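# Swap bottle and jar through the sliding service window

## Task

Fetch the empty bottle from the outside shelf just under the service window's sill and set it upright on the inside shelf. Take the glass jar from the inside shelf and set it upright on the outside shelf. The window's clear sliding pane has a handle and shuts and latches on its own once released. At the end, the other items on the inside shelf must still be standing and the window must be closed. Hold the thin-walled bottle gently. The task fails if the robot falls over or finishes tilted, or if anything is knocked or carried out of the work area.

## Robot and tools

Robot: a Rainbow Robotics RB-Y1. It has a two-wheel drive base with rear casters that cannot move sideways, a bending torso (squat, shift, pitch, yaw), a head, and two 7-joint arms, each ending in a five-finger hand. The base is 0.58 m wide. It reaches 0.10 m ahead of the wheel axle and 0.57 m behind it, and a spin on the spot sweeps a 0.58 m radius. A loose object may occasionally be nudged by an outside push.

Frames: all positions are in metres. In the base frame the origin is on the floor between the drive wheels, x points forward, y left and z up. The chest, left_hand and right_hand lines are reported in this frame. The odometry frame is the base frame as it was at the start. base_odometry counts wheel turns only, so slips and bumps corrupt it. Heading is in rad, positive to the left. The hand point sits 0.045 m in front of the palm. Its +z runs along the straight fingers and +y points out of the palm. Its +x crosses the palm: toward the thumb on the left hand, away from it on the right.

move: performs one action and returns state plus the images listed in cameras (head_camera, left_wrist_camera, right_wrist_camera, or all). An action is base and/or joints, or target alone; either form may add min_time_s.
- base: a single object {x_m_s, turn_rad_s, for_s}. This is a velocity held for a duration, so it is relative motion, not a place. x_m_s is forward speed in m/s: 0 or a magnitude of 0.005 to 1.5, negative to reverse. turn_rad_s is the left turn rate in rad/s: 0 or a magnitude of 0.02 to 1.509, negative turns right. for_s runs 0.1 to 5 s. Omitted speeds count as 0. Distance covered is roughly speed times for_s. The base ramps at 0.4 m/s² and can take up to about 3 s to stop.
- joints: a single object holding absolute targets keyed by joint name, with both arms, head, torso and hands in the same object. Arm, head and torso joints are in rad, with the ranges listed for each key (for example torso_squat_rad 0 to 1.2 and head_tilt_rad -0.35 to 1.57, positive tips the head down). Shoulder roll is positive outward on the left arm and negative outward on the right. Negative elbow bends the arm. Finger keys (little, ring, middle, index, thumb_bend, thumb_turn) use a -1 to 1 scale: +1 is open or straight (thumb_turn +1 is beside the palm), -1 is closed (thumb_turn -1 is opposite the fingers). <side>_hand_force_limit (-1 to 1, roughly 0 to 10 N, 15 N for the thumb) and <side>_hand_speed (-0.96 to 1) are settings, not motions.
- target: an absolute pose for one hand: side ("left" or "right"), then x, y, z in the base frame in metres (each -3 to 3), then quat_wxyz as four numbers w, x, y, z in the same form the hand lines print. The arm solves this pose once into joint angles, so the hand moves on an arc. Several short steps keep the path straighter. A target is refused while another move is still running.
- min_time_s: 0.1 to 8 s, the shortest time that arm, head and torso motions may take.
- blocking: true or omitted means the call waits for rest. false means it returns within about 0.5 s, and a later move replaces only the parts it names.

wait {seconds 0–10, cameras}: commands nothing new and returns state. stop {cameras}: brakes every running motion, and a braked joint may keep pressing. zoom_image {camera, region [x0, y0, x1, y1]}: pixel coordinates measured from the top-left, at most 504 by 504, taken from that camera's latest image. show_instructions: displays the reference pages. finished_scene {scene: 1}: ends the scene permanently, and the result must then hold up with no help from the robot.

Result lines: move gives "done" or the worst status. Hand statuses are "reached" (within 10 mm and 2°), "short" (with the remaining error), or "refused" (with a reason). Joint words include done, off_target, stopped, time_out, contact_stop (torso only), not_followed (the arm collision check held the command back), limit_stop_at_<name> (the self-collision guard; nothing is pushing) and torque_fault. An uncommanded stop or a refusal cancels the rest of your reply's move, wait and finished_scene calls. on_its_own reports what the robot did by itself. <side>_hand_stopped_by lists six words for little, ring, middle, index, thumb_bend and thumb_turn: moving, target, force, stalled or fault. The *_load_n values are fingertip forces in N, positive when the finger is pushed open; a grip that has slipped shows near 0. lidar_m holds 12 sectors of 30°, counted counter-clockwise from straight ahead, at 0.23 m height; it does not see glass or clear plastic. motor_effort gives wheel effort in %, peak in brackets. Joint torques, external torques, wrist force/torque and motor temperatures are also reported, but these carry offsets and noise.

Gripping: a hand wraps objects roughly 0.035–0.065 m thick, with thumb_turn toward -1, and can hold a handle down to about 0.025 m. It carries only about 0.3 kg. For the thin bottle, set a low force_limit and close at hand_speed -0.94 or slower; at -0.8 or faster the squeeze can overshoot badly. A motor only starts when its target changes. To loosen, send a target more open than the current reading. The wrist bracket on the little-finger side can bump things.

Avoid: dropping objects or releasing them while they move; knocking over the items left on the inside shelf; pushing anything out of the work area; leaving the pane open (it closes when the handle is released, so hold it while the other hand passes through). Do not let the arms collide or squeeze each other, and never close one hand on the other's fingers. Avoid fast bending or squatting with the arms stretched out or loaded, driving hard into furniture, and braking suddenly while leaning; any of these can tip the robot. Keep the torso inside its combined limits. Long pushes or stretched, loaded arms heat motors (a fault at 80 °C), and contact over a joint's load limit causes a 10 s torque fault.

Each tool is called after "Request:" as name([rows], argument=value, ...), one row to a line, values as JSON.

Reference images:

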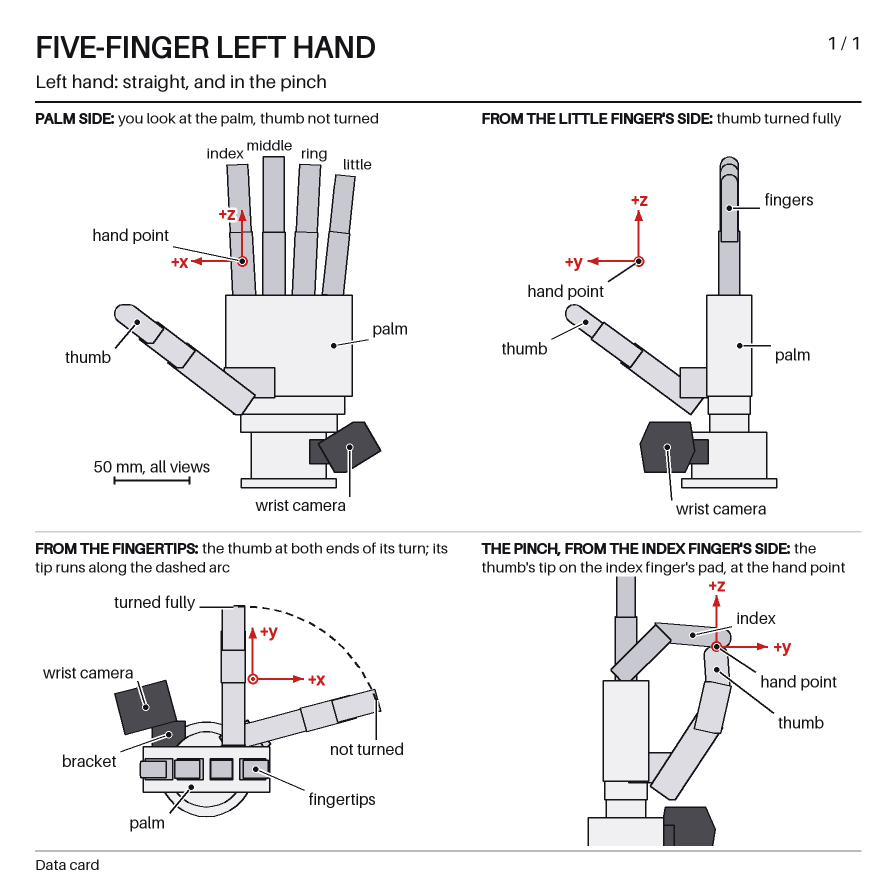

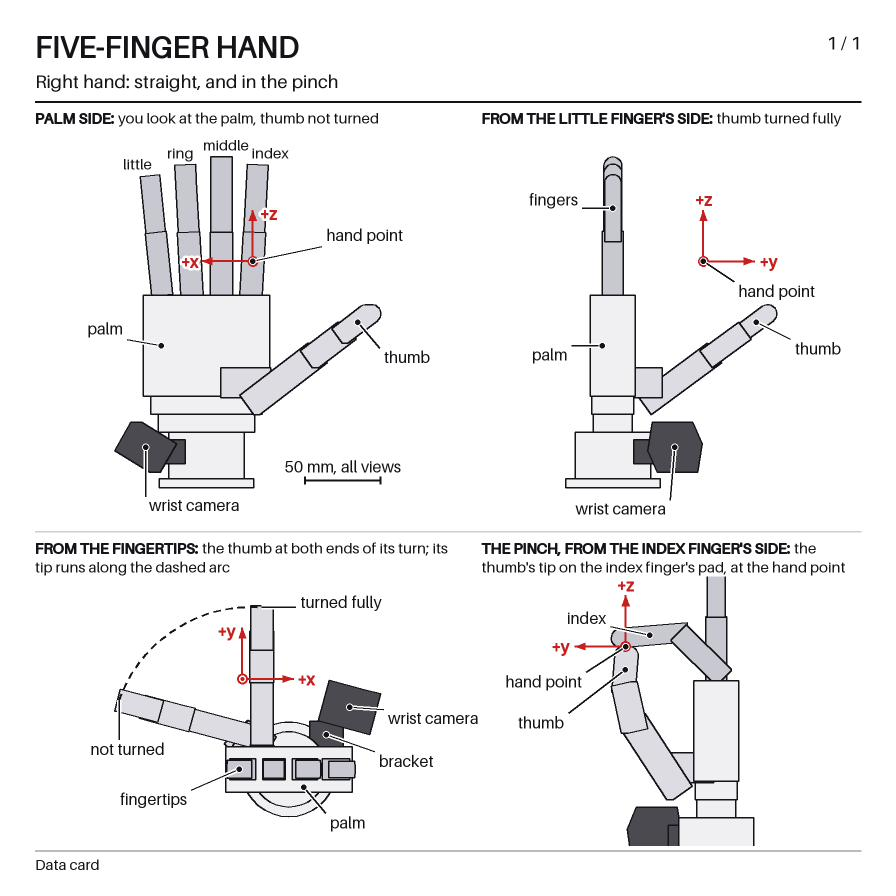

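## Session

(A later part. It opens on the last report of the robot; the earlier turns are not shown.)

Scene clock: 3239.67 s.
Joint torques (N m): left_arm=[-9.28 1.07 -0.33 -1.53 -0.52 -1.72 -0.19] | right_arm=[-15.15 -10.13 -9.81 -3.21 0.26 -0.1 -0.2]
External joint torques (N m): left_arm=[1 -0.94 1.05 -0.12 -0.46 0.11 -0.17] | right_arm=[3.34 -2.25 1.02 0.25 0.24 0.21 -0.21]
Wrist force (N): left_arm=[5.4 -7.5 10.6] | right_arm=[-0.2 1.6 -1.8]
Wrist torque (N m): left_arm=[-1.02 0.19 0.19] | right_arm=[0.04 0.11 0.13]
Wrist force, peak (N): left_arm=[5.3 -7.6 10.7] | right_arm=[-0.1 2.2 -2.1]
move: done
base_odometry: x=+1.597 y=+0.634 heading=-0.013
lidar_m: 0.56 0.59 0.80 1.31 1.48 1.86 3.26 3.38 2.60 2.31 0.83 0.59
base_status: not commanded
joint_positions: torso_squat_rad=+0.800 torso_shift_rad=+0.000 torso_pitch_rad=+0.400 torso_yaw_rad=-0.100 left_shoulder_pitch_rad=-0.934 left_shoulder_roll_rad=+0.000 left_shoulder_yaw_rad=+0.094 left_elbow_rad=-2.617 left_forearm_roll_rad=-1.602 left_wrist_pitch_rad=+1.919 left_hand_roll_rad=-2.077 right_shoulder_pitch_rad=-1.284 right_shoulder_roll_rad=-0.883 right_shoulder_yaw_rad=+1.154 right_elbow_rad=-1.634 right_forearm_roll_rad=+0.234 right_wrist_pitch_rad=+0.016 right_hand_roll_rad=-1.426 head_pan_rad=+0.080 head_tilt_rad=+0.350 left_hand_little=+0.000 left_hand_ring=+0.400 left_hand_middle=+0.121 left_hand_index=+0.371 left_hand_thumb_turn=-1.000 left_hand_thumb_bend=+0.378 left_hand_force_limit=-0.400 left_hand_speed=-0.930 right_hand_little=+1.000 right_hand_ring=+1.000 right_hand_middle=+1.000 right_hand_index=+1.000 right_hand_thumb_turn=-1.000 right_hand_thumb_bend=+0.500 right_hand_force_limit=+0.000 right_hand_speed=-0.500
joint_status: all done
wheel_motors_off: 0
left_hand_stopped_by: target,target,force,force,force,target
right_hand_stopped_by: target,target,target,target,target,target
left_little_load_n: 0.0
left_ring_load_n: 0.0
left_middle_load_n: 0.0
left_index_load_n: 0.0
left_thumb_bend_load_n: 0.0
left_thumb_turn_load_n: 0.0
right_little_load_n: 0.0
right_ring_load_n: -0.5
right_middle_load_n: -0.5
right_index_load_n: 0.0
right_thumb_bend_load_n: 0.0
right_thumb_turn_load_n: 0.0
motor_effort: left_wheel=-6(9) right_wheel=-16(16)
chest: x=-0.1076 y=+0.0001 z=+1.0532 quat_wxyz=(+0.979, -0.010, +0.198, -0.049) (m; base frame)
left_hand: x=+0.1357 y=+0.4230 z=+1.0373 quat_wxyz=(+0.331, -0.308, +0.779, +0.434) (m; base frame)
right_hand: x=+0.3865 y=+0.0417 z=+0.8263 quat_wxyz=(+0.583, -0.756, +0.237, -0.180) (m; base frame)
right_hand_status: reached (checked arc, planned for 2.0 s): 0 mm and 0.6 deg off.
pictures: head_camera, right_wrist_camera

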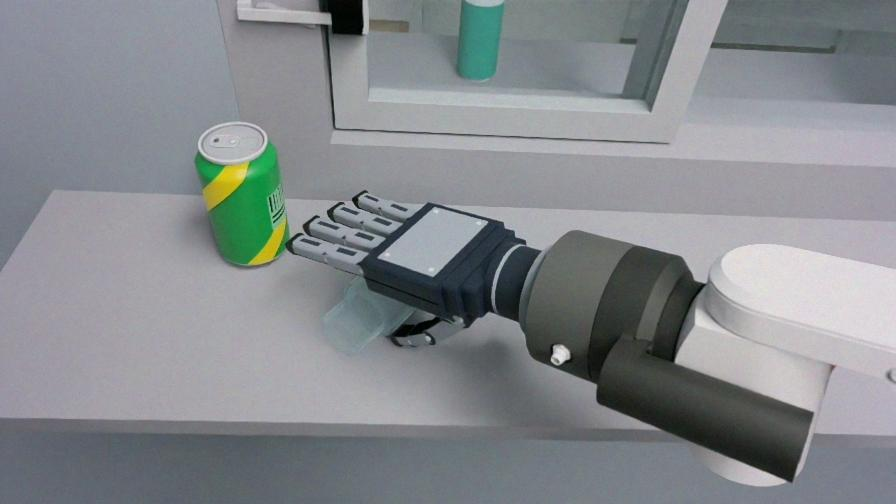

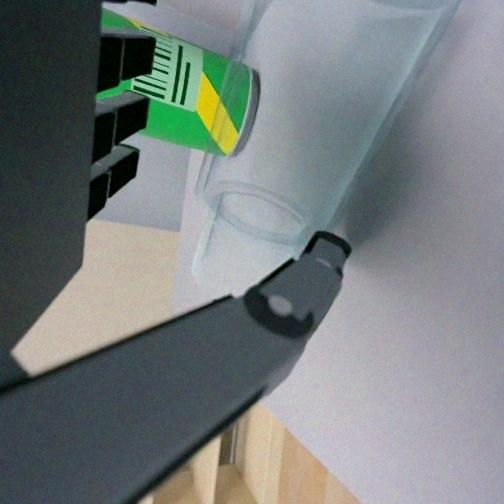

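Request:
move(target={"side":"right","x":0.3947,"y":0.036,"z":0.8145,"quat_wxyz":[0.5806,-0.7567,0.2386,-0.1831]}, min_time_s=2)

Request:
move(joints={"right_hand_speed": -0.92, "right_hand_force_limit": -0.8, "right_hand_thumb_bend": 0.41}, cameras=["right_wrist_camera"])

Scene clock: 3247.70 s.
Joint torques (N m): left_arm=[-9.84 1.27 -0.44 -1.35 -0.3 -1.85 -0.18] | right_arm=[-15.44 -5.82 -12.7 -2.71 0.14 -0.69 0.41]
External joint torques (N m): left_arm=[0.44 -0.75 0.94 0.05 -0.24 -0.02 -0.15] | right_arm=[3.18 2.1 -2.01 0.87 0.18 -0.37 0.41]
Wrist force (N): left_arm=[5.1 -7.5 10.5] | right_arm=[0.1 1.8 -1.6]
Wrist torque (N m): left_arm=[-1.02 0.23 0.19] | right_arm=[0.07 0.06 0.37]
Wrist force, peak (N): left_arm=[5.2 -7.7 10.7] | right_arm=[0.1 2.2 -2.0]
move: done
base_odometry: x=+1.597 y=+0.634 heading=-0.013
lidar_m: 0.56 0.59 0.81 1.32 1.49 1.83 3.26 3.38 2.60 2.31 0.81 0.59
base_status: not commanded
joint_positions: torso_squat_rad=+0.800 torso_shift_rad=+0.000 torso_pitch_rad=+0.400 torso_yaw_rad=-0.100 left_shoulder_pitch_rad=-0.934 left_shoulder_roll_rad=+0.000 left_shoulder_yaw_rad=+0.094 left_elbow_rad=-2.617 left_forearm_roll_rad=-1.602 left_wrist_pitch_rad=+1.919 left_hand_roll_rad=-2.077 right_shoulder_pitch_rad=-1.264 right_shoulder_roll_rad=-0.861 right_shoulder_yaw_rad=+1.140 right_elbow_rad=-1.582 right_forearm_roll_rad=+0.248 right_wrist_pitch_rad=-0.013 right_hand_roll_rad=-1.413 head_pan_rad=+0.080 head_tilt_rad=+0.350 left_hand_little=+0.000 left_hand_ring=+0.400 left_hand_middle=+0.121 left_hand_index=+0.371 left_hand_thumb_turn=-1.000 left_hand_thumb_bend=+0.378 left_hand_force_limit=-0.400 left_hand_speed=-0.930 right_hand_little=+1.000 right_hand_ring=+1.000 right_hand_middle=+1.000 right_hand_index=+1.000 right_hand_thumb_turn=-1.000 right_hand_thumb_bend=+0.500 right_hand_force_limit=+0.000 right_hand_speed=-0.500
joint_status: all done
wheel_motors_off: 0
left_hand_stopped_by: target,target,force,force,force,target
right_hand_stopped_by: target,target,target,target,target,target
left_little_load_n: -0.5
left_ring_load_n: 0.0
left_middle_load_n: 0.0
left_index_load_n: 0.0
left_thumb_bend_load_n: 0.0
left_thumb_turn_load_n: 0.0
right_little_load_n: 0.0
right_ring_load_n: 0.0
right_middle_load_n: 0.0
right_index_load_n: 0.0
right_thumb_bend_load_n: 0.5
right_thumb_turn_load_n: 0.0
motor_effort: left_wheel=-7(9) right_wheel=-14(17)
chest: x=-0.1076 y=+0.0001 z=+1.0532 quat_wxyz=(+0.979, -0.010, +0.198, -0.049) (m; base frame)
left_hand: x=+0.1357 y=+0.4230 z=+1.0373 quat_wxyz=(+0.331, -0.308, +0.779, +0.434) (m; base frame)
right_hand: x=+0.3940 y=+0.0353 z=+0.8145 quat_wxyz=(+0.579, -0.757, +0.239, -0.183) (m; base frame)
right_hand_status: reached (checked arc, planned for 2.0 s): 1 mm and 0.2 deg off.
pictures: none

Scene clock: 3248.97 s.
Joint torques (N m): left_arm=[-9.53 1.06 -0.29 -1.42 -0.5 -1.77 -0.11] | right_arm=[-15.77 -6.16 -12.48 -2.52 0.07 -0.72 0.27]
External joint torques (N m): left_arm=[0.76 -0.96 1.09 -0.02 -0.44 0.06 -0.09] | right_arm=[2.85 1.76 -1.8 1.07 0.1 -0.4 0.26]
Wrist force (N): left_arm=[4.9 -7.5 10.5] | right_arm=[0.3 1.8 -1.6]
Wrist torque (N m): left_arm=[-1.00 0.27 0.18] | right_arm=[0.06 0.04 0.38]
Wrist force, peak (N): left_arm=[5.1 -7.6 10.7] | right_arm=[0.3 2.0 -1.9]
move: done
base_odometry: x=+1.597 y=+0.634 heading=-0.013
lidar_m: 0.56 0.59 0.82 1.30 1.49 1.86 3.26 3.38 2.61 2.31 0.82 0.59
base_status: not commanded
joint_positions: torso_squat_rad=+0.800 torso_shift_rad=+0.000 torso_pitch_rad=+0.400 torso_yaw_rad=-0.100 left_shoulder_pitch_rad=-0.934 left_shoulder_roll_rad=+0.000 left_shoulder_yaw_rad=+0.094 left_elbow_rad=-2.617 left_forearm_roll_rad=-1.602 left_wrist_pitch_rad=+1.919 left_hand_roll_rad=-2.077 right_shoulder_pitch_rad=-1.264 right_shoulder_roll_rad=-0.861 right_shoulder_yaw_rad=+1.140 right_elbow_rad=-1.582 right_forearm_roll_rad=+0.248 right_wrist_pitch_rad=-0.013 right_hand_roll_rad=-1.413 head_pan_rad=+0.080 head_tilt_rad=+0.350 left_hand_little=+0.000 left_hand_ring=+0.400 left_hand_middle=+0.121 left_hand_index=+0.371 left_hand_thumb_turn=-1.000 left_hand_thumb_bend=+0.378 left_hand_force_limit=-0.400 left_hand_speed=-0.930 right_hand_little=+1.000 right_hand_ring=+1.000 right_hand_middle=+1.000 right_hand_index=+1.000 right_hand_thumb_turn=-1.000 right_hand_thumb_bend=+0.410 right_hand_force_limit=-0.800 right_hand_speed=-0.920
joint_status: all done
wheel_motors_off: 0
left_hand_stopped_by: target,target,force,force,force,target
right_hand_stopped_by: target,target,target,target,target,target
left_little_load_n: 0.0
left_ring_load_n: 0.0
left_middle_load_n: 0.0
left_index_load_n: 0.0
left_thumb_bend_load_n: 0.0
left_thumb_turn_load_n: 0.0
right_little_load_n: 0.0
right_ring_load_n: 0.0
right_middle_load_n: -0.5
right_index_load_n: 0.0
right_thumb_bend_load_n: 0.0
right_thumb_turn_load_n: 0.0
motor_effort: left_wheel=-8(9) right_wheel=-15(16)
chest: x=-0.1076 y=+0.0001 z=+1.0532 quat_wxyz=(+0.979, -0.010, +0.198, -0.049) (m; base frame)
left_hand: x=+0.1357 y=+0.4230 z=+1.0373 quat_wxyz=(+0.331, -0.308, +0.779, +0.434) (m; base frame)
right_hand: x=+0.3940 y=+0.0353 z=+0.8145 quat_wxyz=(+0.579, -0.757, +0.239, -0.183) (m; base frame)
pictures: right_wrist_camera

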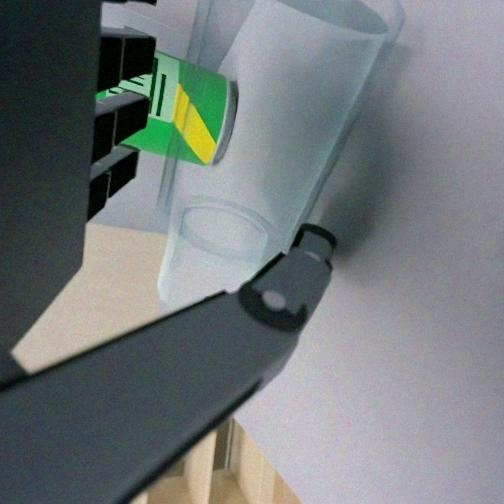

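Request:
move(joints={"right_hand_speed": -0.94, "right_hand_force_limit": -0.6, "right_hand_index": 0.02, "right_hand_middle": 0.02})

Request:
move(joints={"right_hand_speed": -0.95, "right_hand_force_limit": -0.1, "right_hand_index": 0.0, "right_hand_middle": 0.0}, cameras=["head_camera","right_wrist_camera"])

Scene clock: 3259.17 s.
Joint torques (N m): left_arm=[-9.75 1.14 -0.35 -1.3 -0.4 -1.82 -0.09] | right_arm=[-16 -6.34 -10.74 -2.52 -0.05 -0.39 0.3]
External joint torques (N m): left_arm=[0.54 -0.87 1.03 0.1 -0.34 0.01 -0.06] | right_arm=[2.62 1.58 -0.06 1.06 -0.01 -0.07 0.29]
Wrist force (N): left_arm=[5.1 -7.5 10.5] | right_arm=[0.2 -2.0 -0.3]
Wrist torque (N m): left_arm=[-1.01 0.23 0.19] | right_arm=[0.17 0.04 0.32]
Wrist force, peak (N): left_arm=[5.2 -7.7 10.8] | right_arm=[-0.1 2.0 -2.0]
move: off_target
base_odometry: x=+1.597 y=+0.634 heading=-0.013
lidar_m: 0.56 0.58 0.81 1.30 1.48 1.86 3.26 3.38 2.60 2.32 0.83 0.59
base_status: not commanded
joint_positions: torso_squat_rad=+0.800 torso_shift_rad=+0.000 torso_pitch_rad=+0.400 torso_yaw_rad=-0.100 left_shoulder_pitch_rad=-0.934 left_shoulder_roll_rad=+0.000 left_shoulder_yaw_rad=+0.094 left_elbow_rad=-2.617 left_forearm_roll_rad=-1.602 left_wrist_pitch_rad=+1.919 left_hand_roll_rad=-2.077 right_shoulder_pitch_rad=-1.264 right_shoulder_roll_rad=-0.861 right_shoulder_yaw_rad=+1.139 right_elbow_rad=-1.582 right_forearm_roll_rad=+0.248 right_wrist_pitch_rad=-0.013 right_hand_roll_rad=-1.413 head_pan_rad=+0.080 head_tilt_rad=+0.350 left_hand_little=+0.000 left_hand_ring=+0.400 left_hand_middle=+0.121 left_hand_index=+0.371 left_hand_thumb_turn=-1.000 left_hand_thumb_bend=+0.378 left_hand_force_limit=-0.400 left_hand_speed=-0.930 right_hand_little=+1.000 right_hand_ring=+1.000 right_hand_middle=+0.408 right_hand_index=+0.414 right_hand_thumb_turn=-1.000 right_hand_thumb_bend=+0.410 right_hand_force_limit=-0.600 right_hand_speed=-0.940
joint_status: right_hand_middle off_target (ended at +0.408, target +0.020); right_hand_index off_target (ended at +0.414, target +0.020); the others done
wheel_motors_off: 0
left_hand_stopped_by: target,target,force,force,force,target
right_hand_stopped_by: target,target,force,force,target,target
left_little_load_n: 0.0
left_ring_load_n: 0.5
left_middle_load_n: 0.0
left_index_load_n: 0.0
left_thumb_bend_load_n: 0.0
left_thumb_turn_load_n: 0.0
right_little_load_n: 0.0
right_ring_load_n: 0.0
right_middle_load_n: 1.5
right_index_load_n: 1.0
right_thumb_bend_load_n: 0.0
right_thumb_turn_load_n: 0.0
motor_effort: left_wheel=-7(10) right_wheel=-14(17)
chest: x=-0.1076 y=+0.0001 z=+1.0532 quat_wxyz=(+0.979, -0.010, +0.198, -0.049) (m; base frame)
left_hand: x=+0.1357 y=+0.4230 z=+1.0373 quat_wxyz=(+0.331, -0.308, +0.779, +0.434) (m; base frame)
right_hand: x=+0.3941 y=+0.0355 z=+0.8147 quat_wxyz=(+0.579, -0.757, +0.239, -0.183) (m; base frame)
pictures: none

Scene clock: 3259.87 s.
Joint torques (N m): left_arm=[-9.37 1.17 -0.18 -1.38 -0.45 -1.83 -0.13] | right_arm=[-14.55 -7.73 -8.94 -1.68 0.12 -0.23 0.3]
External joint torques (N m): left_arm=[0.92 -0.85 1.2 0.03 -0.38 0 -0.1] | right_arm=[4.08 0.19 1.75 1.9 0.15 0.09 0.29]
Wrist force (N): left_arm=[5.0 -7.6 10.5] | right_arm=[-0.4 -5.5 -0.3]
Wrist torque (N m): left_arm=[-1.03 0.26 0.18] | right_arm=[0.25 0.09 0.25]
Wrist force, peak (N): left_arm=[5.2 -7.9 10.6] | right_arm=[0.4 -6.1 0.9]
move: off_target
base_odometry: x=+1.597 y=+0.634 heading=-0.013
lidar_m: 0.57 0.59 0.81 1.31 1.49 1.86 3.26 3.40 2.60 2.32 0.82 0.60
base_status: not commanded
joint_positions: torso_squat_rad=+0.800 torso_shift_rad=+0.000 torso_pitch_rad=+0.400 torso_yaw_rad=-0.100 left_shoulder_pitch_rad=-0.934 left_shoulder_roll_rad=+0.000 left_shoulder_yaw_rad=+0.094 left_elbow_rad=-2.617 left_forearm_roll_rad=-1.602 left_wrist_pitch_rad=+1.919 left_hand_roll_rad=-2.077 right_shoulder_pitch_rad=-1.264 right_shoulder_roll_rad=-0.861 right_shoulder_yaw_rad=+1.139 right_elbow_rad=-1.582 right_forearm_roll_rad=+0.248 right_wrist_pitch_rad=-0.013 right_hand_roll_rad=-1.413 head_pan_rad=+0.080 head_tilt_rad=+0.350 left_hand_little=+0.000 left_hand_ring=+0.400 left_hand_middle=+0.121 left_hand_index=+0.371 left_hand_thumb_turn=-1.000 left_hand_thumb_bend=+0.378 left_hand_force_limit=-0.400 left_hand_speed=-0.930 right_hand_little=+1.000 right_hand_ring=+1.000 right_hand_middle=+0.372 right_hand_index=+0.368 right_hand_thumb_turn=-1.000 right_hand_thumb_bend=+0.411 right_hand_force_limit=-0.100 right_hand_speed=-0.950
joint_status: right_hand_middle off_target (ended at +0.372, target +0.000); right_hand_index off_target (ended at +0.368, target +0.000); the others done
wheel_motors_off: 0
left_hand_stopped_by: target,target,force,force,force,target
right_hand_stopped_by: target,target,force,force,target,target
left_little_load_n: 0.0
left_ring_load_n: 0.0
left_middle_load_n: 0.0
left_index_load_n: 0.5
left_thumb_bend_load_n: 0.0
left_thumb_turn_load_n: 0.0
right_little_load_n: 0.0
right_ring_load_n: 0.0
right_middle_load_n: 3.5
right_index_load_n: 5.0
right_thumb_bend_load_n: 4.0
right_thumb_turn_load_n: -0.5
motor_effort: left_wheel=-6(9) right_wheel=-15(17)
chest: x=-0.1076 y=+0.0001 z=+1.0532 quat_wxyz=(+0.979, -0.010, +0.198, -0.049) (m; base frame)
left_hand: x=+0.1356 y=+0.4230 z=+1.0373 quat_wxyz=(+0.331, -0.308, +0.779, +0.434) (m; base frame)
right_hand: x=+0.3941 y=+0.0357 z=+0.8151 quat_wxyz=(+0.580, -0.757, +0.239, -0.183) (m; base frame)
pictures: head_camera, right_wrist_camera

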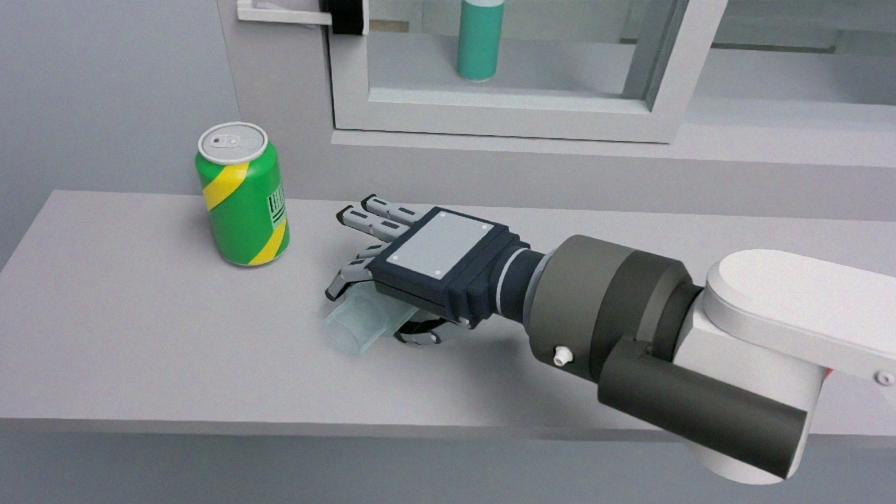

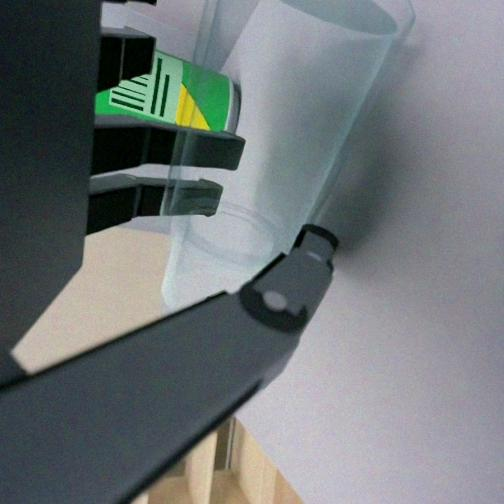

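Request:
move(joints={"right_hand_speed": -0.95, "right_hand_force_limit": 0.1, "right_hand_index": -0.05, "right_hand_middle": -0.05})

Request:
move(target={"side":"right","x":0.392,"y":0.034,"z":0.83,"quat_wxyz":[0.5806,-0.7567,0.2386,-0.1831]}, min_time_s=2.5, cameras=["head_camera","right_wrist_camera"])

Scene clock: 3263.47 s.
Joint torques (N m): left_arm=[-10 1.29 -0.4 -1.41 -0.39 -1.88 -0.14] | right_arm=[-14.74 -7.39 -8.71 -1.7 0.01 -0.26 0.16]
External joint torques (N m): left_arm=[0.29 -0.72 0.98 -0.01 -0.33 -0.05 -0.12] | right_arm=[3.89 0.53 1.98 1.88 0.04 0.06 0.15]
Wrist force (N): left_arm=[4.9 -7.5 10.5] | right_arm=[-0.3 -6.1 0.7]
Wrist torque (N m): left_arm=[-1.01 0.26 0.19] | right_arm=[0.29 0.04 0.22]
Wrist force, peak (N): left_arm=[5.2 -7.8 10.6] | right_arm=[-0.4 -6.5 0.9]
move: off_target
base_odometry: x=+1.597 y=+0.634 heading=-0.013
lidar_m: 0.56 0.59 0.81 1.31 1.49 1.86 3.26 3.38 2.60 2.30 0.82 0.58
base_status: not commanded
joint_positions: torso_squat_rad=+0.800 torso_shift_rad=+0.000 torso_pitch_rad=+0.400 torso_yaw_rad=-0.100 left_shoulder_pitch_rad=-0.934 left_shoulder_roll_rad=+0.000 left_shoulder_yaw_rad=+0.094 left_elbow_rad=-2.617 left_forearm_roll_rad=-1.602 left_wrist_pitch_rad=+1.919 left_hand_roll_rad=-2.077 right_shoulder_pitch_rad=-1.264 right_shoulder_roll_rad=-0.861 right_shoulder_yaw_rad=+1.139 right_elbow_rad=-1.582 right_forearm_roll_rad=+0.248 right_wrist_pitch_rad=-0.013 right_hand_roll_rad=-1.413 head_pan_rad=+0.080 head_tilt_rad=+0.350 left_hand_little=+0.000 left_hand_ring=+0.400 left_hand_middle=+0.121 left_hand_index=+0.371 left_hand_thumb_turn=-1.000 left_hand_thumb_bend=+0.378 left_hand_force_limit=-0.400 left_hand_speed=-0.930 right_hand_little=+1.000 right_hand_ring=+1.000 right_hand_middle=+0.365 right_hand_index=+0.365 right_hand_thumb_turn=-1.000 right_hand_thumb_bend=+0.411 right_hand_force_limit=+0.100 right_hand_speed=-0.950
joint_status: right_hand_middle off_target (ended at +0.365, target -0.050); right_hand_index off_target (ended at +0.365, target -0.050); the others done
wheel_motors_off: 0
left_hand_stopped_by: target,target,force,force,force,target
right_hand_stopped_by: target,target,force,force,target,target
left_little_load_n: 0.0
left_ring_load_n: 0.0
left_middle_load_n: 0.0
left_index_load_n: 0.0
left_thumb_bend_load_n: 0.0
left_thumb_turn_load_n: 0.0
right_little_load_n: 0.0
right_ring_load_n: 0.0
right_middle_load_n: 5.5
right_index_load_n: 4.5
right_thumb_bend_load_n: 6.0
right_thumb_turn_load_n: -0.5
motor_effort: left_wheel=-7(9) right_wheel=-13(17)
chest: x=-0.1076 y=+0.0001 z=+1.0532 quat_wxyz=(+0.979, -0.010, +0.198, -0.049) (m; base frame)
left_hand: x=+0.1356 y=+0.4230 z=+1.0373 quat_wxyz=(+0.331, -0.308, +0.779, +0.434) (m; base frame)
right_hand: x=+0.3941 y=+0.0358 z=+0.8152 quat_wxyz=(+0.580, -0.757, +0.239, -0.183) (m; base frame)
pictures: none

Scene clock: 3266.30 s.
Joint torques (N m): left_arm=[-9.93 1.11 -0.68 -1.43 -0.43 -1.78 -0.17] | right_arm=[-19.53 -9.9 -10.34 -3.16 -0.22 -0.08 -0.19]
External joint torques (N m): left_arm=[0.35 -0.9 0.7 -0.03 -0.36 0.05 -0.14] | right_arm=[-0.94 -1.79 0.55 0.13 -0.22 0.21 -0.19]
Wrist force (N): left_arm=[5.1 -7.6 10.6] | right_arm=[0.2 3.3 -1.5]
Wrist torque (N m): left_arm=[-1.03 0.25 0.18] | right_arm=[0.07 0.04 0.20]
Wrist force, peak (N): left_arm=[5.3 -7.6 10.7] | right_arm=[-0.1 -5.9 0.4]
move: done
base_odometry: x=+1.597 y=+0.634 heading=-0.013
lidar_m: 0.57 0.59 0.81 1.31 1.49 1.86 3.26 3.38 2.60 2.30 0.83 0.58
base_status: not commanded
joint_positions: torso_squat_rad=+0.800 torso_shift_rad=+0.000 torso_pitch_rad=+0.400 torso_yaw_rad=-0.100 left_shoulder_pitch_rad=-0.934 left_shoulder_roll_rad=+0.000 left_shoulder_yaw_rad=+0.094 left_elbow_rad=-2.617 left_forearm_roll_rad=-1.602 left_wrist_pitch_rad=+1.919 left_hand_roll_rad=-2.077 right_shoulder_pitch_rad=-1.292 right_shoulder_roll_rad=-0.898 right_shoulder_yaw_rad=+1.154 right_elbow_rad=-1.627 right_forearm_roll_rad=+0.229 right_wrist_pitch_rad=+0.005 right_hand_roll_rad=-1.433 head_pan_rad=+0.080 head_tilt_rad=+0.350 left_hand_little=+0.000 left_hand_ring=+0.400 left_hand_middle=+0.121 left_hand_index=+0.371 left_hand_thumb_turn=-1.000 left_hand_thumb_bend=+0.378 left_hand_force_limit=-0.400 left_hand_speed=-0.930 right_hand_little=+1.000 right_hand_ring=+1.000 right_hand_middle=+0.365 right_hand_index=+0.365 right_hand_thumb_turn=-1.000 right_hand_thumb_bend=+0.412 right_hand_force_limit=+0.100 right_hand_speed=-0.950
joint_status: all done
wheel_motors_off: 0
left_hand_stopped_by: target,target,force,force,force,target
right_hand_stopped_by: target,target,force,force,target,target
left_little_load_n: 0.5
left_ring_load_n: 0.0
left_middle_load_n: 0.5
left_index_load_n: 0.0
left_thumb_bend_load_n: 0.0
left_thumb_turn_load_n: 0.0
right_little_load_n: 0.0
right_ring_load_n: 0.0
right_middle_load_n: 2.5
right_index_load_n: 2.5
right_thumb_bend_load_n: 8.0
right_thumb_turn_load_n: 0.5
motor_effort: left_wheel=-7(9) right_wheel=-16(17)
chest: x=-0.1076 y=+0.0001 z=+1.0532 quat_wxyz=(+0.979, -0.010, +0.198, -0.049) (m; base frame)
left_hand: x=+0.1357 y=+0.4230 z=+1.0373 quat_wxyz=(+0.331, -0.308, +0.779, +0.434) (m; base frame)
right_hand: x=+0.3919 y=+0.0344 z=+0.8291 quat_wxyz=(+0.581, -0.756, +0.239, -0.183) (m; base frame)
right_hand_status: reached (checked arc, planned for 2.5 s): 1 mm and 0.1 deg off.
pictures: head_camera, right_wrist_camera

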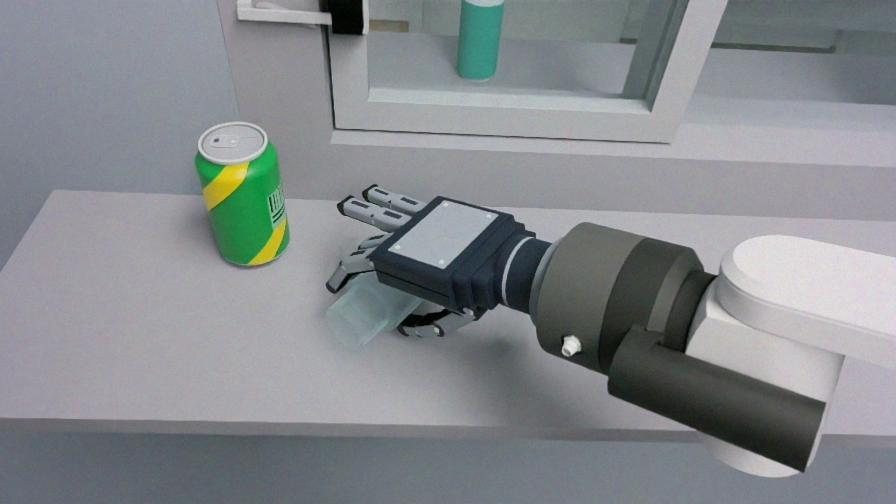

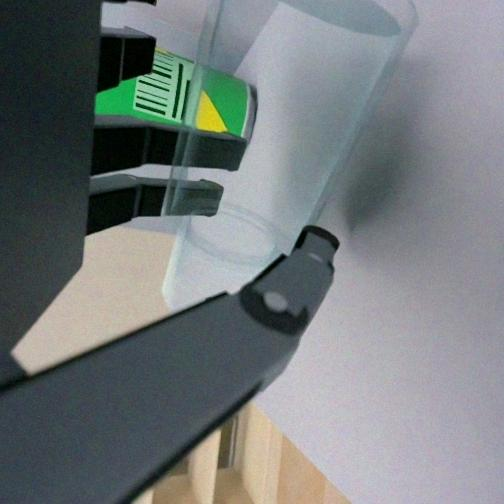

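Request:
move(joints={"right_hand_speed": -0.95, "right_hand_force_limit": 0.0, "right_hand_index": -0.06, "right_hand_middle": -0.06})

Request:
move(target={"side":"right","x":0.39,"y":0.03,"z":0.92,"quat_wxyz":[0.5806,-0.7567,0.2386,-0.1831]}, min_time_s=4)

Request:
move(target={"side":"right","x":0.39,"y":0.02,"z":0.96,"quat_wxyz":[0.6287,-0.6166,0.4731,0.0274]}, min_time_s=4)

Request:
move(target={"side":"right","x":0.39,"y":0.0,"z":0.96,"quat_wxyz":[0.5939,-0.4115,0.6461,0.2460]}, min_time_s=4, cameras=["head_camera","right_wrist_camera"])

Scene clock: 3272.57 s.
Joint torques (N m): left_arm=[-9.73 1.19 -0.47 -1.44 -0.47 -1.87 -0.09] | right_arm=[-19.21 -9.73 -10.88 -3.2 -0.41 0.09 -0.13]
External joint torques (N m): left_arm=[0.56 -0.83 0.91 -0.03 -0.4 -0.03 -0.06] | right_arm=[-0.62 -1.62 0.01 0.09 -0.41 0.38 -0.13]
Wrist force (N): left_arm=[5.2 -7.4 10.6] | right_arm=[0.0 3.2 -1.4]
Wrist torque (N m): left_arm=[-1.00 0.23 0.19] | right_arm=[0.07 0.07 0.20]
Wrist force, peak (N): left_arm=[5.0 -7.8 10.8] | right_arm=[0.0 3.6 -1.6]
move: off_target
base_odometry: x=+1.597 y=+0.634 heading=-0.013
lidar_m: 0.56 0.59 0.81 1.31 1.50 1.86 3.26 3.38 2.59 2.32 0.83 0.59
base_status: not commanded
joint_positions: torso_squat_rad=+0.800 torso_shift_rad=+0.000 torso_pitch_rad=+0.400 torso_yaw_rad=-0.100 left_shoulder_pitch_rad=-0.934 left_shoulder_roll_rad=+0.000 left_shoulder_yaw_rad=+0.094 left_elbow_rad=-2.617 left_forearm_roll_rad=-1.602 left_wrist_pitch_rad=+1.919 left_hand_roll_rad=-2.077 right_shoulder_pitch_rad=-1.292 right_shoulder_roll_rad=-0.898 right_shoulder_yaw_rad=+1.154 right_elbow_rad=-1.627 right_forearm_roll_rad=+0.229 right_wrist_pitch_rad=+0.005 right_hand_roll_rad=-1.433 head_pan_rad=+0.080 head_tilt_rad=+0.350 left_hand_little=+0.000 left_hand_ring=+0.400 left_hand_middle=+0.121 left_hand_index=+0.371 left_hand_thumb_turn=-1.000 left_hand_thumb_bend=+0.378 left_hand_force_limit=-0.400 left_hand_speed=-0.930 right_hand_little=+1.000 right_hand_ring=+1.000 right_hand_middle=+0.338 right_hand_index=+0.338 right_hand_thumb_turn=-1.000 right_hand_thumb_bend=+0.414 right_hand_force_limit=+0.000 right_hand_speed=-0.950
joint_status: right_hand_middle off_target (ended at +0.338, target -0.060); right_hand_index off_target (ended at +0.338, target -0.060); the others done
wheel_motors_off: 0
left_hand_stopped_by: target,target,force,force,force,target
right_hand_stopped_by: target,target,force,force,target,target
left_little_load_n: 0.0
left_ring_load_n: 0.0
left_middle_load_n: 0.0
left_index_load_n: 0.0
left_thumb_bend_load_n: 0.0
left_thumb_turn_load_n: 0.0
right_little_load_n: 0.0
right_ring_load_n: 0.0
right_middle_load_n: 5.0
right_index_load_n: 5.5
right_thumb_bend_load_n: 16.0
right_thumb_turn_load_n: 1.0
motor_effort: left_wheel=-7(8) right_wheel=-15(16)
chest: x=-0.1076 y=+0.0001 z=+1.0532 quat_wxyz=(+0.979, -0.010, +0.198, -0.049) (m; base frame)
left_hand: x=+0.1357 y=+0.4230 z=+1.0373 quat_wxyz=(+0.331, -0.308, +0.779, +0.434) (m; base frame)
right_hand: x=+0.3919 y=+0.0344 z=+0.8291 quat_wxyz=(+0.581, -0.756, +0.239, -0.183) (m; base frame)
pictures: none

Scene clock: 3276.90 s.
Joint torques (N m): left_arm=[-10.06 1.21 -0.31 -1.38 -0.54 -1.78 -0.15] | right_arm=[-19.74 -10.24 -11.71 -0.78 0.12 0.38 -0.21]
External joint torques (N m): left_arm=[0.22 -0.8 1.07 0.03 -0.48 0.05 -0.12] | right_arm=[-0.99 -1.78 -0.12 -0.09 0 0.41 -0.22]
Wrist force (N): left_arm=[5.1 -7.7 10.5] | right_arm=[-0.1 3.1 -1.7]
Wrist torque (N m): left_arm=[-1.06 0.25 0.19] | right_arm=[0.10 0.05 0.23]
Wrist force, peak (N): left_arm=[5.2 -7.6 10.7] | right_arm=[-0.2 3.6 -2.0]
move: done
base_odometry: x=+1.597 y=+0.634 heading=-0.013
lidar_m: 0.56 0.59 0.81 1.29 1.48 1.86 3.26 3.39 2.60 2.31 0.82 0.58
base_status: not commanded
joint_positions: torso_squat_rad=+0.800 torso_shift_rad=+0.000 torso_pitch_rad=+0.400 torso_yaw_rad=-0.100 left_shoulder_pitch_rad=-0.934 left_shoulder_roll_rad=+0.000 left_shoulder_yaw_rad=+0.094 left_elbow_rad=-2.617 left_forearm_roll_rad=-1.602 left_wrist_pitch_rad=+1.919 left_hand_roll_rad=-2.077 right_shoulder_pitch_rad=-1.582 right_shoulder_roll_rad=-1.096 right_shoulder_yaw_rad=+1.303 right_elbow_rad=-1.808 right_forearm_roll_rad=+0.070 right_wrist_pitch_rad=+0.081 right_hand_roll_rad=-1.559 head_pan_rad=+0.080 head_tilt_rad=+0.350 left_hand_little=+0.000 left_hand_ring=+0.400 left_hand_middle=+0.121 left_hand_index=+0.371 left_hand_thumb_turn=-1.000 left_hand_thumb_bend=+0.378 left_hand_force_limit=-0.400 left_hand_speed=-0.930 right_hand_little=+1.000 right_hand_ring=+1.000 right_hand_middle=+0.338 right_hand_index=+0.338 right_hand_thumb_turn=-1.000 right_hand_thumb_bend=+0.414 right_hand_force_limit=+0.000 right_hand_speed=-0.950
joint_status: all done
wheel_motors_off: 0
left_hand_stopped_by: target,target,force,force,force,target
right_hand_stopped_by: target,target,force,force,target,target
left_little_load_n: 0.0
left_ring_load_n: 0.5
left_middle_load_n: 0.0
left_index_load_n: 0.5
left_thumb_bend_load_n: 0.0
left_thumb_turn_load_n: 0.5
right_little_load_n: 0.0
right_ring_load_n: 0.0
right_middle_load_n: 5.0
right_index_load_n: 5.0
right_thumb_bend_load_n: 16.0
right_thumb_turn_load_n: 1.0
motor_effort: left_wheel=-6(9) right_wheel=-15(17)
chest: x=-0.1076 y=+0.0001 z=+1.0532 quat_wxyz=(+0.979, -0.010, +0.198, -0.049) (m; base frame)
left_hand: x=+0.1357 y=+0.4230 z=+1.0373 quat_wxyz=(+0.331, -0.308, +0.779, +0.434) (m; base frame)
right_hand: x=+0.3901 y=+0.0296 z=+0.9198 quat_wxyz=(+0.582, -0.756, +0.239, -0.184) (m; base frame)
right_hand_status: reached (checked arc, planned for 4.0 s): 1 mm and 0.2 deg off.
pictures: none

Scene clock: 3281.23 s.
Joint torques (N m): left_arm=[-9.83 1.1 -0.18 -1.52 -0.41 -1.78 -0.11] | right_arm=[-16.32 -10.88 -14.57 -0.14 -0.44 -1.47 -0.18]
External joint torques (N m): left_arm=[0.45 -0.92 1.2 -0.11 -0.35 0.05 -0.09] | right_arm=[2.53 -1.44 -2.92 0.73 -0.3 -0.7 -0.16]
Wrist force (N): left_arm=[5.2 -7.6 10.6] | right_arm=[4.3 1.9 -1.5]
Wrist torque (N m): left_arm=[-1.04 0.23 0.20] | right_arm=[0.03 -0.13 0.38]
Wrist force, peak (N): left_arm=[5.2 -7.4 10.9] | right_arm=[4.4 2.1 -1.6]
move: done
base_odometry: x=+1.597 y=+0.634 heading=-0.013
lidar_m: 0.56 0.60 0.80 1.31 1.48 1.85 3.25 3.38 2.61 2.33 0.83 0.59
base_status: not commanded
joint_positions: torso_squat_rad=+0.800 torso_shift_rad=+0.000 torso_pitch_rad=+0.400 torso_yaw_rad=-0.100 left_shoulder_pitch_rad=-0.934 left_shoulder_roll_rad=+0.000 left_shoulder_yaw_rad=+0.094 left_elbow_rad=-2.617 left_forearm_roll_rad=-1.602 left_wrist_pitch_rad=+1.919 left_hand_roll_rad=-2.077 right_shoulder_pitch_rad=-1.491 right_shoulder_roll_rad=-1.129 right_shoulder_yaw_rad=+1.216 right_elbow_rad=-1.708 right_forearm_roll_rad=-0.256 right_wrist_pitch_rad=-0.080 right_hand_roll_rad=-1.884 head_pan_rad=+0.080 head_tilt_rad=+0.350 left_hand_little=+0.000 left_hand_ring=+0.400 left_hand_middle=+0.121 left_hand_index=+0.371 left_hand_thumb_turn=-1.000 left_hand_thumb_bend=+0.378 left_hand_force_limit=-0.400 left_hand_speed=-0.930 right_hand_little=+1.000 right_hand_ring=+1.000 right_hand_middle=+0.338 right_hand_index=+0.338 right_hand_thumb_turn=-1.000 right_hand_thumb_bend=+0.414 right_hand_force_limit=+0.000 right_hand_speed=-0.950
joint_status: all done
wheel_motors_off: 0
left_hand_stopped_by: target,target,force,force,force,target
right_hand_stopped_by: target,target,force,force,target,target
left_little_load_n: 0.0
left_ring_load_n: 0.0
left_middle_load_n: 0.0
left_index_load_n: 0.0
left_thumb_bend_load_n: 0.0
left_thumb_turn_load_n: 0.0
right_little_load_n: -0.5
right_ring_load_n: 0.0
right_middle_load_n: 5.0
right_index_load_n: 5.0
right_thumb_bend_load_n: 16.0
right_thumb_turn_load_n: 0.5
motor_effort: left_wheel=-7(9) right_wheel=-15(18)
chest: x=-0.1076 y=+0.0001 z=+1.0532 quat_wxyz=(+0.979, -0.010, +0.198, -0.049) (m; base frame)
left_hand: x=+0.1357 y=+0.4230 z=+1.0373 quat_wxyz=(+0.331, -0.308, +0.779, +0.434) (m; base frame)
right_hand: x=+0.3898 y=+0.0202 z=+0.9598 quat_wxyz=(+0.629, -0.617, +0.473, +0.027) (m; base frame)
right_hand_status: reached (checked arc, planned for 4.0 s): 0 mm and 0.0 deg off.
pictures: none

Scene clock: 3285.57 s.
Joint torques (N m): left_arm=[-9.56 1.5 -0.45 -1.49 -0.37 -1.96 -0.12] | right_arm=[-15.71 -8.42 -13.63 -0.99 -0.5 -1.99 -0.28]
External joint torques (N m): left_arm=[0.72 -0.52 0.93 -0.08 -0.31 -0.13 -0.1] | right_arm=[2.55 1.87 -2.42 0.66 -0.24 -0.55 -0.25]
Wrist force (N): left_arm=[5.2 -7.5 10.5] | right_arm=[6.8 -2.3 -2.2]
Wrist torque (N m): left_arm=[-0.99 0.23 0.19] | right_arm=[-0.17 -0.24 0.29]
Wrist force, peak (N): left_arm=[5.4 -7.7 10.6] | right_arm=[6.7 -2.5 -2.4]
move: done
base_odometry: x=+1.597 y=+0.634 heading=-0.013
lidar_m: 0.57 0.59 0.81 1.29 1.49 1.85 3.25 3.38 2.60 2.30 0.82 0.60
base_status: not commanded
joint_positions: torso_squat_rad=+0.800 torso_shift_rad=+0.000 torso_pitch_rad=+0.400 torso_yaw_rad=-0.100 left_shoulder_pitch_rad=-0.934 left_shoulder_roll_rad=+0.000 left_shoulder_yaw_rad=+0.094 left_elbow_rad=-2.617 left_forearm_roll_rad=-1.602 left_wrist_pitch_rad=+1.919 left_hand_roll_rad=-2.077 right_shoulder_pitch_rad=-1.339 right_shoulder_roll_rad=-1.111 right_shoulder_yaw_rad=+1.199 right_elbow_rad=-1.626 right_forearm_roll_rad=-0.542 right_wrist_pitch_rad=-0.227 right_hand_roll_rad=-2.180 head_pan_rad=+0.080 head_tilt_rad=+0.350 left_hand_little=+0.000 left_hand_ring=+0.400 left_hand_middle=+0.121 left_hand_index=+0.371 left_hand_thumb_turn=-1.000 left_hand_thumb_bend=+0.378 left_hand_force_limit=-0.400 left_hand_speed=-0.930 right_hand_little=+1.000 right_hand_ring=+1.000 right_hand_middle=+0.338 right_hand_index=+0.338 right_hand_thumb_turn=-1.000 right_hand_thumb_bend=+0.414 right_hand_force_limit=+0.000 right_hand_speed=-0.950
joint_status: all done
wheel_motors_off: 0
left_hand_stopped_by: target,target,force,force,force,target
right_hand_stopped_by: target,target,force,force,target,target
left_little_load_n: 0.0
left_ring_load_n: 0.0
left_middle_load_n: 0.0
left_index_load_n: 0.0
left_thumb_bend_load_n: 0.0
left_thumb_turn_load_n: 0.0
right_little_load_n: 0.0
right_ring_load_n: 0.0
right_middle_load_n: 5.5
right_index_load_n: 5.0
right_thumb_bend_load_n: 15.5
right_thumb_turn_load_n: 0.0
motor_effort: left_wheel=-7(9) right_wheel=-16(17)
chest: x=-0.1076 y=+0.0001 z=+1.0532 quat_wxyz=(+0.979, -0.010, +0.198, -0.049) (m; base frame)
left_hand: x=+0.1357 y=+0.4230 z=+1.0373 quat_wxyz=(+0.331, -0.308, +0.779, +0.434) (m; base frame)
right_hand: x=+0.3900 y=-0.0002 z=+0.9598 quat_wxyz=(+0.594, -0.412, +0.646, +0.246) (m; base frame)
right_hand_status: reached (checked arc, planned for 4.0 s): 0 mm and 0.1 deg off.
pictures: head_camera, right_wrist_camera

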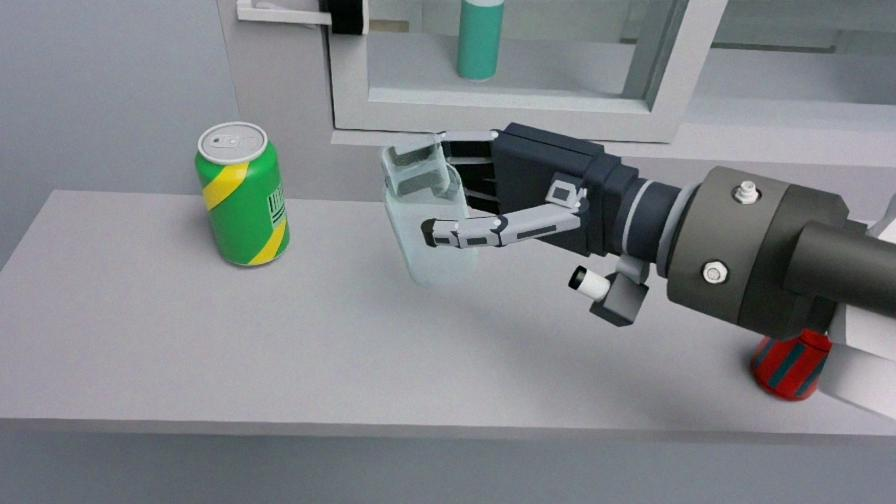

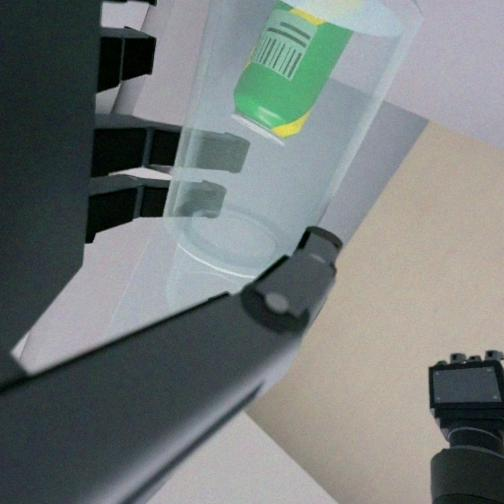

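Request:
move(target={"side":"right","x":0.395,"y":0.0,"z":0.92,"quat_wxyz":[0.5939,-0.4115,0.6461,0.2460]}, min_time_s=3)

Request:
move(target={"side":"right","x":0.395,"y":0.0,"z":0.89,"quat_wxyz":[0.5939,-0.4115,0.6461,0.2460]}, min_time_s=3)

Request:
move(target={"side":"right","x":0.395,"y":0.0,"z":0.883,"quat_wxyz":[0.5939,-0.4115,0.6461,0.2460]}, min_time_s=1.2)

Request:
move(target={"side":"right","x":0.395,"y":0.0,"z":0.879,"quat_wxyz":[0.5939,-0.4115,0.6461,0.2460]}, min_time_s=1.2)

Scene clock: 3294.73 s.
Joint torques (N m): left_arm=[-9.93 1.43 -0.15 -1.5 -0.47 -1.83 -0.13] | right_arm=[-16.47 -8.13 -10.84 -1.58 -0.23 -2.34 0.16]
External joint torques (N m): left_arm=[0.36 -0.59 1.23 -0.09 -0.41 0 -0.1] | right_arm=[2.08 2.09 -0.09 0.52 0.09 -0.84 0.19]
Wrist force (N): left_arm=[5.0 -7.4 10.5] | right_arm=[6.8 -2.3 -2.0]
Wrist torque (N m): left_arm=[-0.99 0.26 0.16] | right_arm=[-0.18 -0.21 0.47]
Wrist force, peak (N): left_arm=[5.4 -7.7 10.8] | right_arm=[7.1 -2.5 -2.2]
move: done
base_odometry: x=+1.597 y=+0.634 heading=-0.013
lidar_m: 0.57 0.59 0.80 1.30 1.48 1.86 3.26 3.39 2.60 2.31 0.82 0.60
base_status: not commanded
joint_positions: torso_squat_rad=+0.800 torso_shift_rad=+0.000 torso_pitch_rad=+0.400 torso_yaw_rad=-0.100 left_shoulder_pitch_rad=-0.934 left_shoulder_roll_rad=+0.000 left_shoulder_yaw_rad=+0.094 left_elbow_rad=-2.617 left_forearm_roll_rad=-1.602 left_wrist_pitch_rad=+1.919 left_hand_roll_rad=-2.077 right_shoulder_pitch_rad=-1.285 right_shoulder_roll_rad=-1.022 right_shoulder_yaw_rad=+1.208 right_elbow_rad=-1.504 right_forearm_roll_rad=-0.518 right_wrist_pitch_rad=-0.295 right_hand_roll_rad=-2.133 head_pan_rad=+0.080 head_tilt_rad=+0.350 left_hand_little=+0.000 left_hand_ring=+0.400 left_hand_middle=+0.121 left_hand_index=+0.371 left_hand_thumb_turn=-1.000 left_hand_thumb_bend=+0.378 left_hand_force_limit=-0.400 left_hand_speed=-0.930 right_hand_little=+1.000 right_hand_ring=+1.000 right_hand_middle=+0.338 right_hand_index=+0.338 right_hand_thumb_turn=-1.000 right_hand_thumb_bend=+0.414 right_hand_force_limit=+0.000 right_hand_speed=-0.950
joint_status: all done
wheel_motors_off: 0
left_hand_stopped_by: target,target,force,force,force,target
right_hand_stopped_by: target,target,force,force,target,target
left_little_load_n: 0.0
left_ring_load_n: 0.0
left_middle_load_n: 0.0
left_index_load_n: 0.0
left_thumb_bend_load_n: 0.0
left_thumb_turn_load_n: 0.0
right_little_load_n: 0.0
right_ring_load_n: 0.0
right_middle_load_n: 5.5
right_index_load_n: 5.5
right_thumb_bend_load_n: 15.5
right_thumb_turn_load_n: 0.0
motor_effort: left_wheel=-8(9) right_wheel=-15(17)
chest: x=-0.1076 y=+0.0001 z=+1.0532 quat_wxyz=(+0.979, -0.010, +0.198, -0.049) (m; base frame)
left_hand: x=+0.1357 y=+0.4230 z=+1.0373 quat_wxyz=(+0.331, -0.308, +0.779, +0.434) (m; base frame)
right_hand: x=+0.3950 y=-0.0002 z=+0.9201 quat_wxyz=(+0.594, -0.411, +0.646, +0.245) (m; base frame)
right_hand_status: reached (checked arc, planned for 3.0 s): 0 mm and 0.1 deg off.
pictures: none

Scene clock: 3298.07 s.
Joint torques (N m): left_arm=[-9.74 1.45 -0.81 -1.49 -0.46 -1.79 -0.25] | right_arm=[-15.88 -8.3 -10.32 -1.86 -0.44 -2.42 0.21]
External joint torques (N m): left_arm=[0.55 -0.57 0.57 -0.08 -0.4 0.04 -0.23] | right_arm=[2.71 1.77 -0.03 0.52 -0.06 -0.87 0.24]
Wrist force (N): left_arm=[5.3 -7.7 10.6] | right_arm=[6.0 -2.5 -2.3]
Wrist torque (N m): left_arm=[-1.05 0.20 0.21] | right_arm=[-0.20 -0.09 0.44]
Wrist force, peak (N): left_arm=[5.3 -7.6 10.8] | right_arm=[6.9 -2.6 -2.4]
move: done
base_odometry: x=+1.597 y=+0.634 heading=-0.013
lidar_m: 0.56 0.58 0.82 1.31 1.49 1.86 3.26 3.39 2.60 2.30 0.82 0.59
base_status: not commanded
joint_positions: torso_squat_rad=+0.800 torso_shift_rad=+0.000 torso_pitch_rad=+0.400 torso_yaw_rad=-0.100 left_shoulder_pitch_rad=-0.934 left_shoulder_roll_rad=+0.000 left_shoulder_yaw_rad=+0.094 left_elbow_rad=-2.617 left_forearm_roll_rad=-1.602 left_wrist_pitch_rad=+1.919 left_hand_roll_rad=-2.077 right_shoulder_pitch_rad=-1.245 right_shoulder_roll_rad=-0.957 right_shoulder_yaw_rad=+1.214 right_elbow_rad=-1.413 right_forearm_roll_rad=-0.502 right_wrist_pitch_rad=-0.350 right_hand_roll_rad=-2.098 head_pan_rad=+0.080 head_tilt_rad=+0.350 left_hand_little=+0.000 left_hand_ring=+0.400 left_hand_middle=+0.121 left_hand_index=+0.371 left_hand_thumb_turn=-1.000 left_hand_thumb_bend=+0.378 left_hand_force_limit=-0.400 left_hand_speed=-0.930 right_hand_little=+1.000 right_hand_ring=+1.000 right_hand_middle=+0.338 right_hand_index=+0.338 right_hand_thumb_turn=-1.000 right_hand_thumb_bend=+0.414 right_hand_force_limit=+0.000 right_hand_speed=-0.950
joint_status: all done
wheel_motors_off: 0
left_hand_stopped_by: target,target,force,force,force,target
right_hand_stopped_by: target,target,force,force,target,target
left_little_load_n: 0.0
left_ring_load_n: 0.0
left_middle_load_n: 0.0
left_index_load_n: 0.5
left_thumb_bend_load_n: 0.0
left_thumb_turn_load_n: 0.0
right_little_load_n: 0.0
right_ring_load_n: 0.0
right_middle_load_n: 5.5
right_index_load_n: 5.5
right_thumb_bend_load_n: 15.5
right_thumb_turn_load_n: 0.0
motor_effort: left_wheel=-7(9) right_wheel=-16(17)
chest: x=-0.1076 y=+0.0001 z=+1.0532 quat_wxyz=(+0.979, -0.010, +0.198, -0.049) (m; base frame)
left_hand: x=+0.1357 y=+0.4230 z=+1.0373 quat_wxyz=(+0.331, -0.308, +0.779, +0.434) (m; base frame)
right_hand: x=+0.3951 y=-0.0002 z=+0.8901 quat_wxyz=(+0.594, -0.411, +0.646, +0.246) (m; base frame)
right_hand_status: reached (checked arc, planned for 3.0 s): 0 mm and 0.1 deg off.
pictures: none

Scene clock: 3299.60 s.
Joint torques (N m): left_arm=[-9.66 1.16 -0.5 -1.59 -0.45 -1.83 -0.14] | right_arm=[-16.68 -8.26 -10.25 -1.83 -0.21 -2.39 0.01]
External joint torques (N m): left_arm=[0.62 -0.86 0.88 -0.19 -0.39 0 -0.11] | right_arm=[1.92 1.76 -0.09 0.59 0.17 -0.83 0.04]
Wrist force (N): left_arm=[5.1 -7.5 10.7] | right_arm=[6.2 -2.5 -2.3]
Wrist torque (N m): left_arm=[-1.03 0.24 0.19] | right_arm=[-0.20 -0.13 0.47]
Wrist force, peak (N): left_arm=[5.2 -7.7 10.7] | right_arm=[6.7 -2.4 -2.0]
move: done
base_odometry: x=+1.597 y=+0.634 heading=-0.013
lidar_m: 0.56 0.60 0.80 1.32 1.50 1.85 3.25 3.39 2.61 2.29 0.83 0.59
base_status: not commanded
joint_positions: torso_squat_rad=+0.800 torso_shift_rad=+0.000 torso_pitch_rad=+0.400 torso_yaw_rad=-0.100 left_shoulder_pitch_rad=-0.934 left_shoulder_roll_rad=+0.000 left_shoulder_yaw_rad=+0.094 left_elbow_rad=-2.617 left_forearm_roll_rad=-1.602 left_wrist_pitch_rad=+1.919 left_hand_roll_rad=-2.077 right_shoulder_pitch_rad=-1.237 right_shoulder_roll_rad=-0.941 right_shoulder_yaw_rad=+1.217 right_elbow_rad=-1.390 right_forearm_roll_rad=-0.498 right_wrist_pitch_rad=-0.363 right_hand_roll_rad=-2.091 head_pan_rad=+0.080 head_tilt_rad=+0.350 left_hand_little=+0.000 left_hand_ring=+0.400 left_hand_middle=+0.121 left_hand_index=+0.371 left_hand_thumb_turn=-1.000 left_hand_thumb_bend=+0.378 left_hand_force_limit=-0.400 left_hand_speed=-0.930 right_hand_little=+1.000 right_hand_ring=+1.000 right_hand_middle=+0.338 right_hand_index=+0.338 right_hand_thumb_turn=-1.000 right_hand_thumb_bend=+0.414 right_hand_force_limit=+0.000 right_hand_speed=-0.950
joint_status: all done
wheel_motors_off: 0
left_hand_stopped_by: target,target,force,force,force,target
right_hand_stopped_by: target,target,force,force,target,target
left_little_load_n: 0.0
left_ring_load_n: 0.0
left_middle_load_n: 0.0
left_index_load_n: 0.0
left_thumb_bend_load_n: 0.0
left_thumb_turn_load_n: 0.0
right_little_load_n: 0.0
right_ring_load_n: 0.0
right_middle_load_n: 5.5
right_index_load_n: 5.5
right_thumb_bend_load_n: 15.5
right_thumb_turn_load_n: 0.0
motor_effort: left_wheel=-7(9) right_wheel=-15(16)
chest: x=-0.1076 y=+0.0001 z=+1.0532 quat_wxyz=(+0.979, -0.010, +0.198, -0.049) (m; base frame)
left_hand: x=+0.1357 y=+0.4230 z=+1.0373 quat_wxyz=(+0.331, -0.308, +0.779, +0.434) (m; base frame)
right_hand: x=+0.3950 y=-0.0002 z=+0.8832 quat_wxyz=(+0.594, -0.411, +0.646, +0.246) (m; base frame)
right_hand_status: reached (checked arc, planned for 1.2 s): 0 mm and 0.1 deg off.
pictures: none

Scene clock: 3301.13 s.
Joint torques (N m): left_arm=[-9.62 0.92 -0.51 -1.47 -0.49 -1.77 -0.17] | right_arm=[-16.31 -7.38 -10.21 -1.53 -0.56 -2.21 0.17]
External joint torques (N m): left_arm=[0.67 -1.09 0.87 -0.07 -0.43 0.06 -0.14] | right_arm=[2.29 2.6 -0.12 0.91 -0.16 -0.65 0.2]
Wrist force (N): left_arm=[5.2 -7.5 10.5] | right_arm=[6.2 -2.3 -1.9]
Wrist torque (N m): left_arm=[-1.00 0.21 0.19] | right_arm=[-0.20 -0.14 0.45]
Wrist force, peak (N): left_arm=[5.3 -7.6 10.7] | right_arm=[6.6 -2.3 -2.0]
move: done
base_odometry: x=+1.597 y=+0.634 heading=-0.013
lidar_m: 0.56 0.59 0.82 1.30 1.49 1.86 3.26 3.38 2.60 2.30 0.81 0.59
base_status: not commanded
joint_positions: torso_squat_rad=+0.800 torso_shift_rad=+0.000 torso_pitch_rad=+0.400 torso_yaw_rad=-0.100 left_shoulder_pitch_rad=-0.934 left_shoulder_roll_rad=+0.000 left_shoulder_yaw_rad=+0.094 left_elbow_rad=-2.617 left_forearm_roll_rad=-1.602 left_wrist_pitch_rad=+1.919 left_hand_roll_rad=-2.077 right_shoulder_pitch_rad=-1.233 right_shoulder_roll_rad=-0.932 right_shoulder_yaw_rad=+1.219 right_elbow_rad=-1.376 right_forearm_roll_rad=-0.496 right_wrist_pitch_rad=-0.372 right_hand_roll_rad=-2.087 head_pan_rad=+0.080 head_tilt_rad=+0.350 left_hand_little=+0.000 left_hand_ring=+0.400 left_hand_middle=+0.121 left_hand_index=+0.371 left_hand_thumb_turn=-1.000 left_hand_thumb_bend=+0.378 left_hand_force_limit=-0.400 left_hand_speed=-0.930 right_hand_little=+1.000 right_hand_ring=+1.000 right_hand_middle=+0.338 right_hand_index=+0.338 right_hand_thumb_turn=-1.000 right_hand_thumb_bend=+0.414 right_hand_force_limit=+0.000 right_hand_speed=-0.950
joint_status: all done
wheel_motors_off: 0
left_hand_stopped_by: target,target,force,force,force,target
right_hand_stopped_by: target,target,force,force,target,target
left_little_load_n: 0.0
left_ring_load_n: 0.0
left_middle_load_n: 0.0
left_index_load_n: 0.0
left_thumb_bend_load_n: 0.0
left_thumb_turn_load_n: 0.5
right_little_load_n: 0.0
right_ring_load_n: 0.0
right_middle_load_n: 5.5
right_index_load_n: 5.5
right_thumb_bend_load_n: 15.5
right_thumb_turn_load_n: 0.0
motor_effort: left_wheel=-7(9) right_wheel=-16(17)
chest: x=-0.1076 y=+0.0001 z=+1.0532 quat_wxyz=(+0.979, -0.010, +0.198, -0.049) (m; base frame)
left_hand: x=+0.1357 y=+0.4230 z=+1.0373 quat_wxyz=(+0.331, -0.308, +0.779, +0.434) (m; base frame)
right_hand: x=+0.3951 y=-0.0002 z=+0.8791 quat_wxyz=(+0.594, -0.411, +0.646, +0.246) (m; base frame)
right_hand_status: reached (checked arc, planned for 1.2 s): 0 mm and 0.0 deg off.
pictures: none


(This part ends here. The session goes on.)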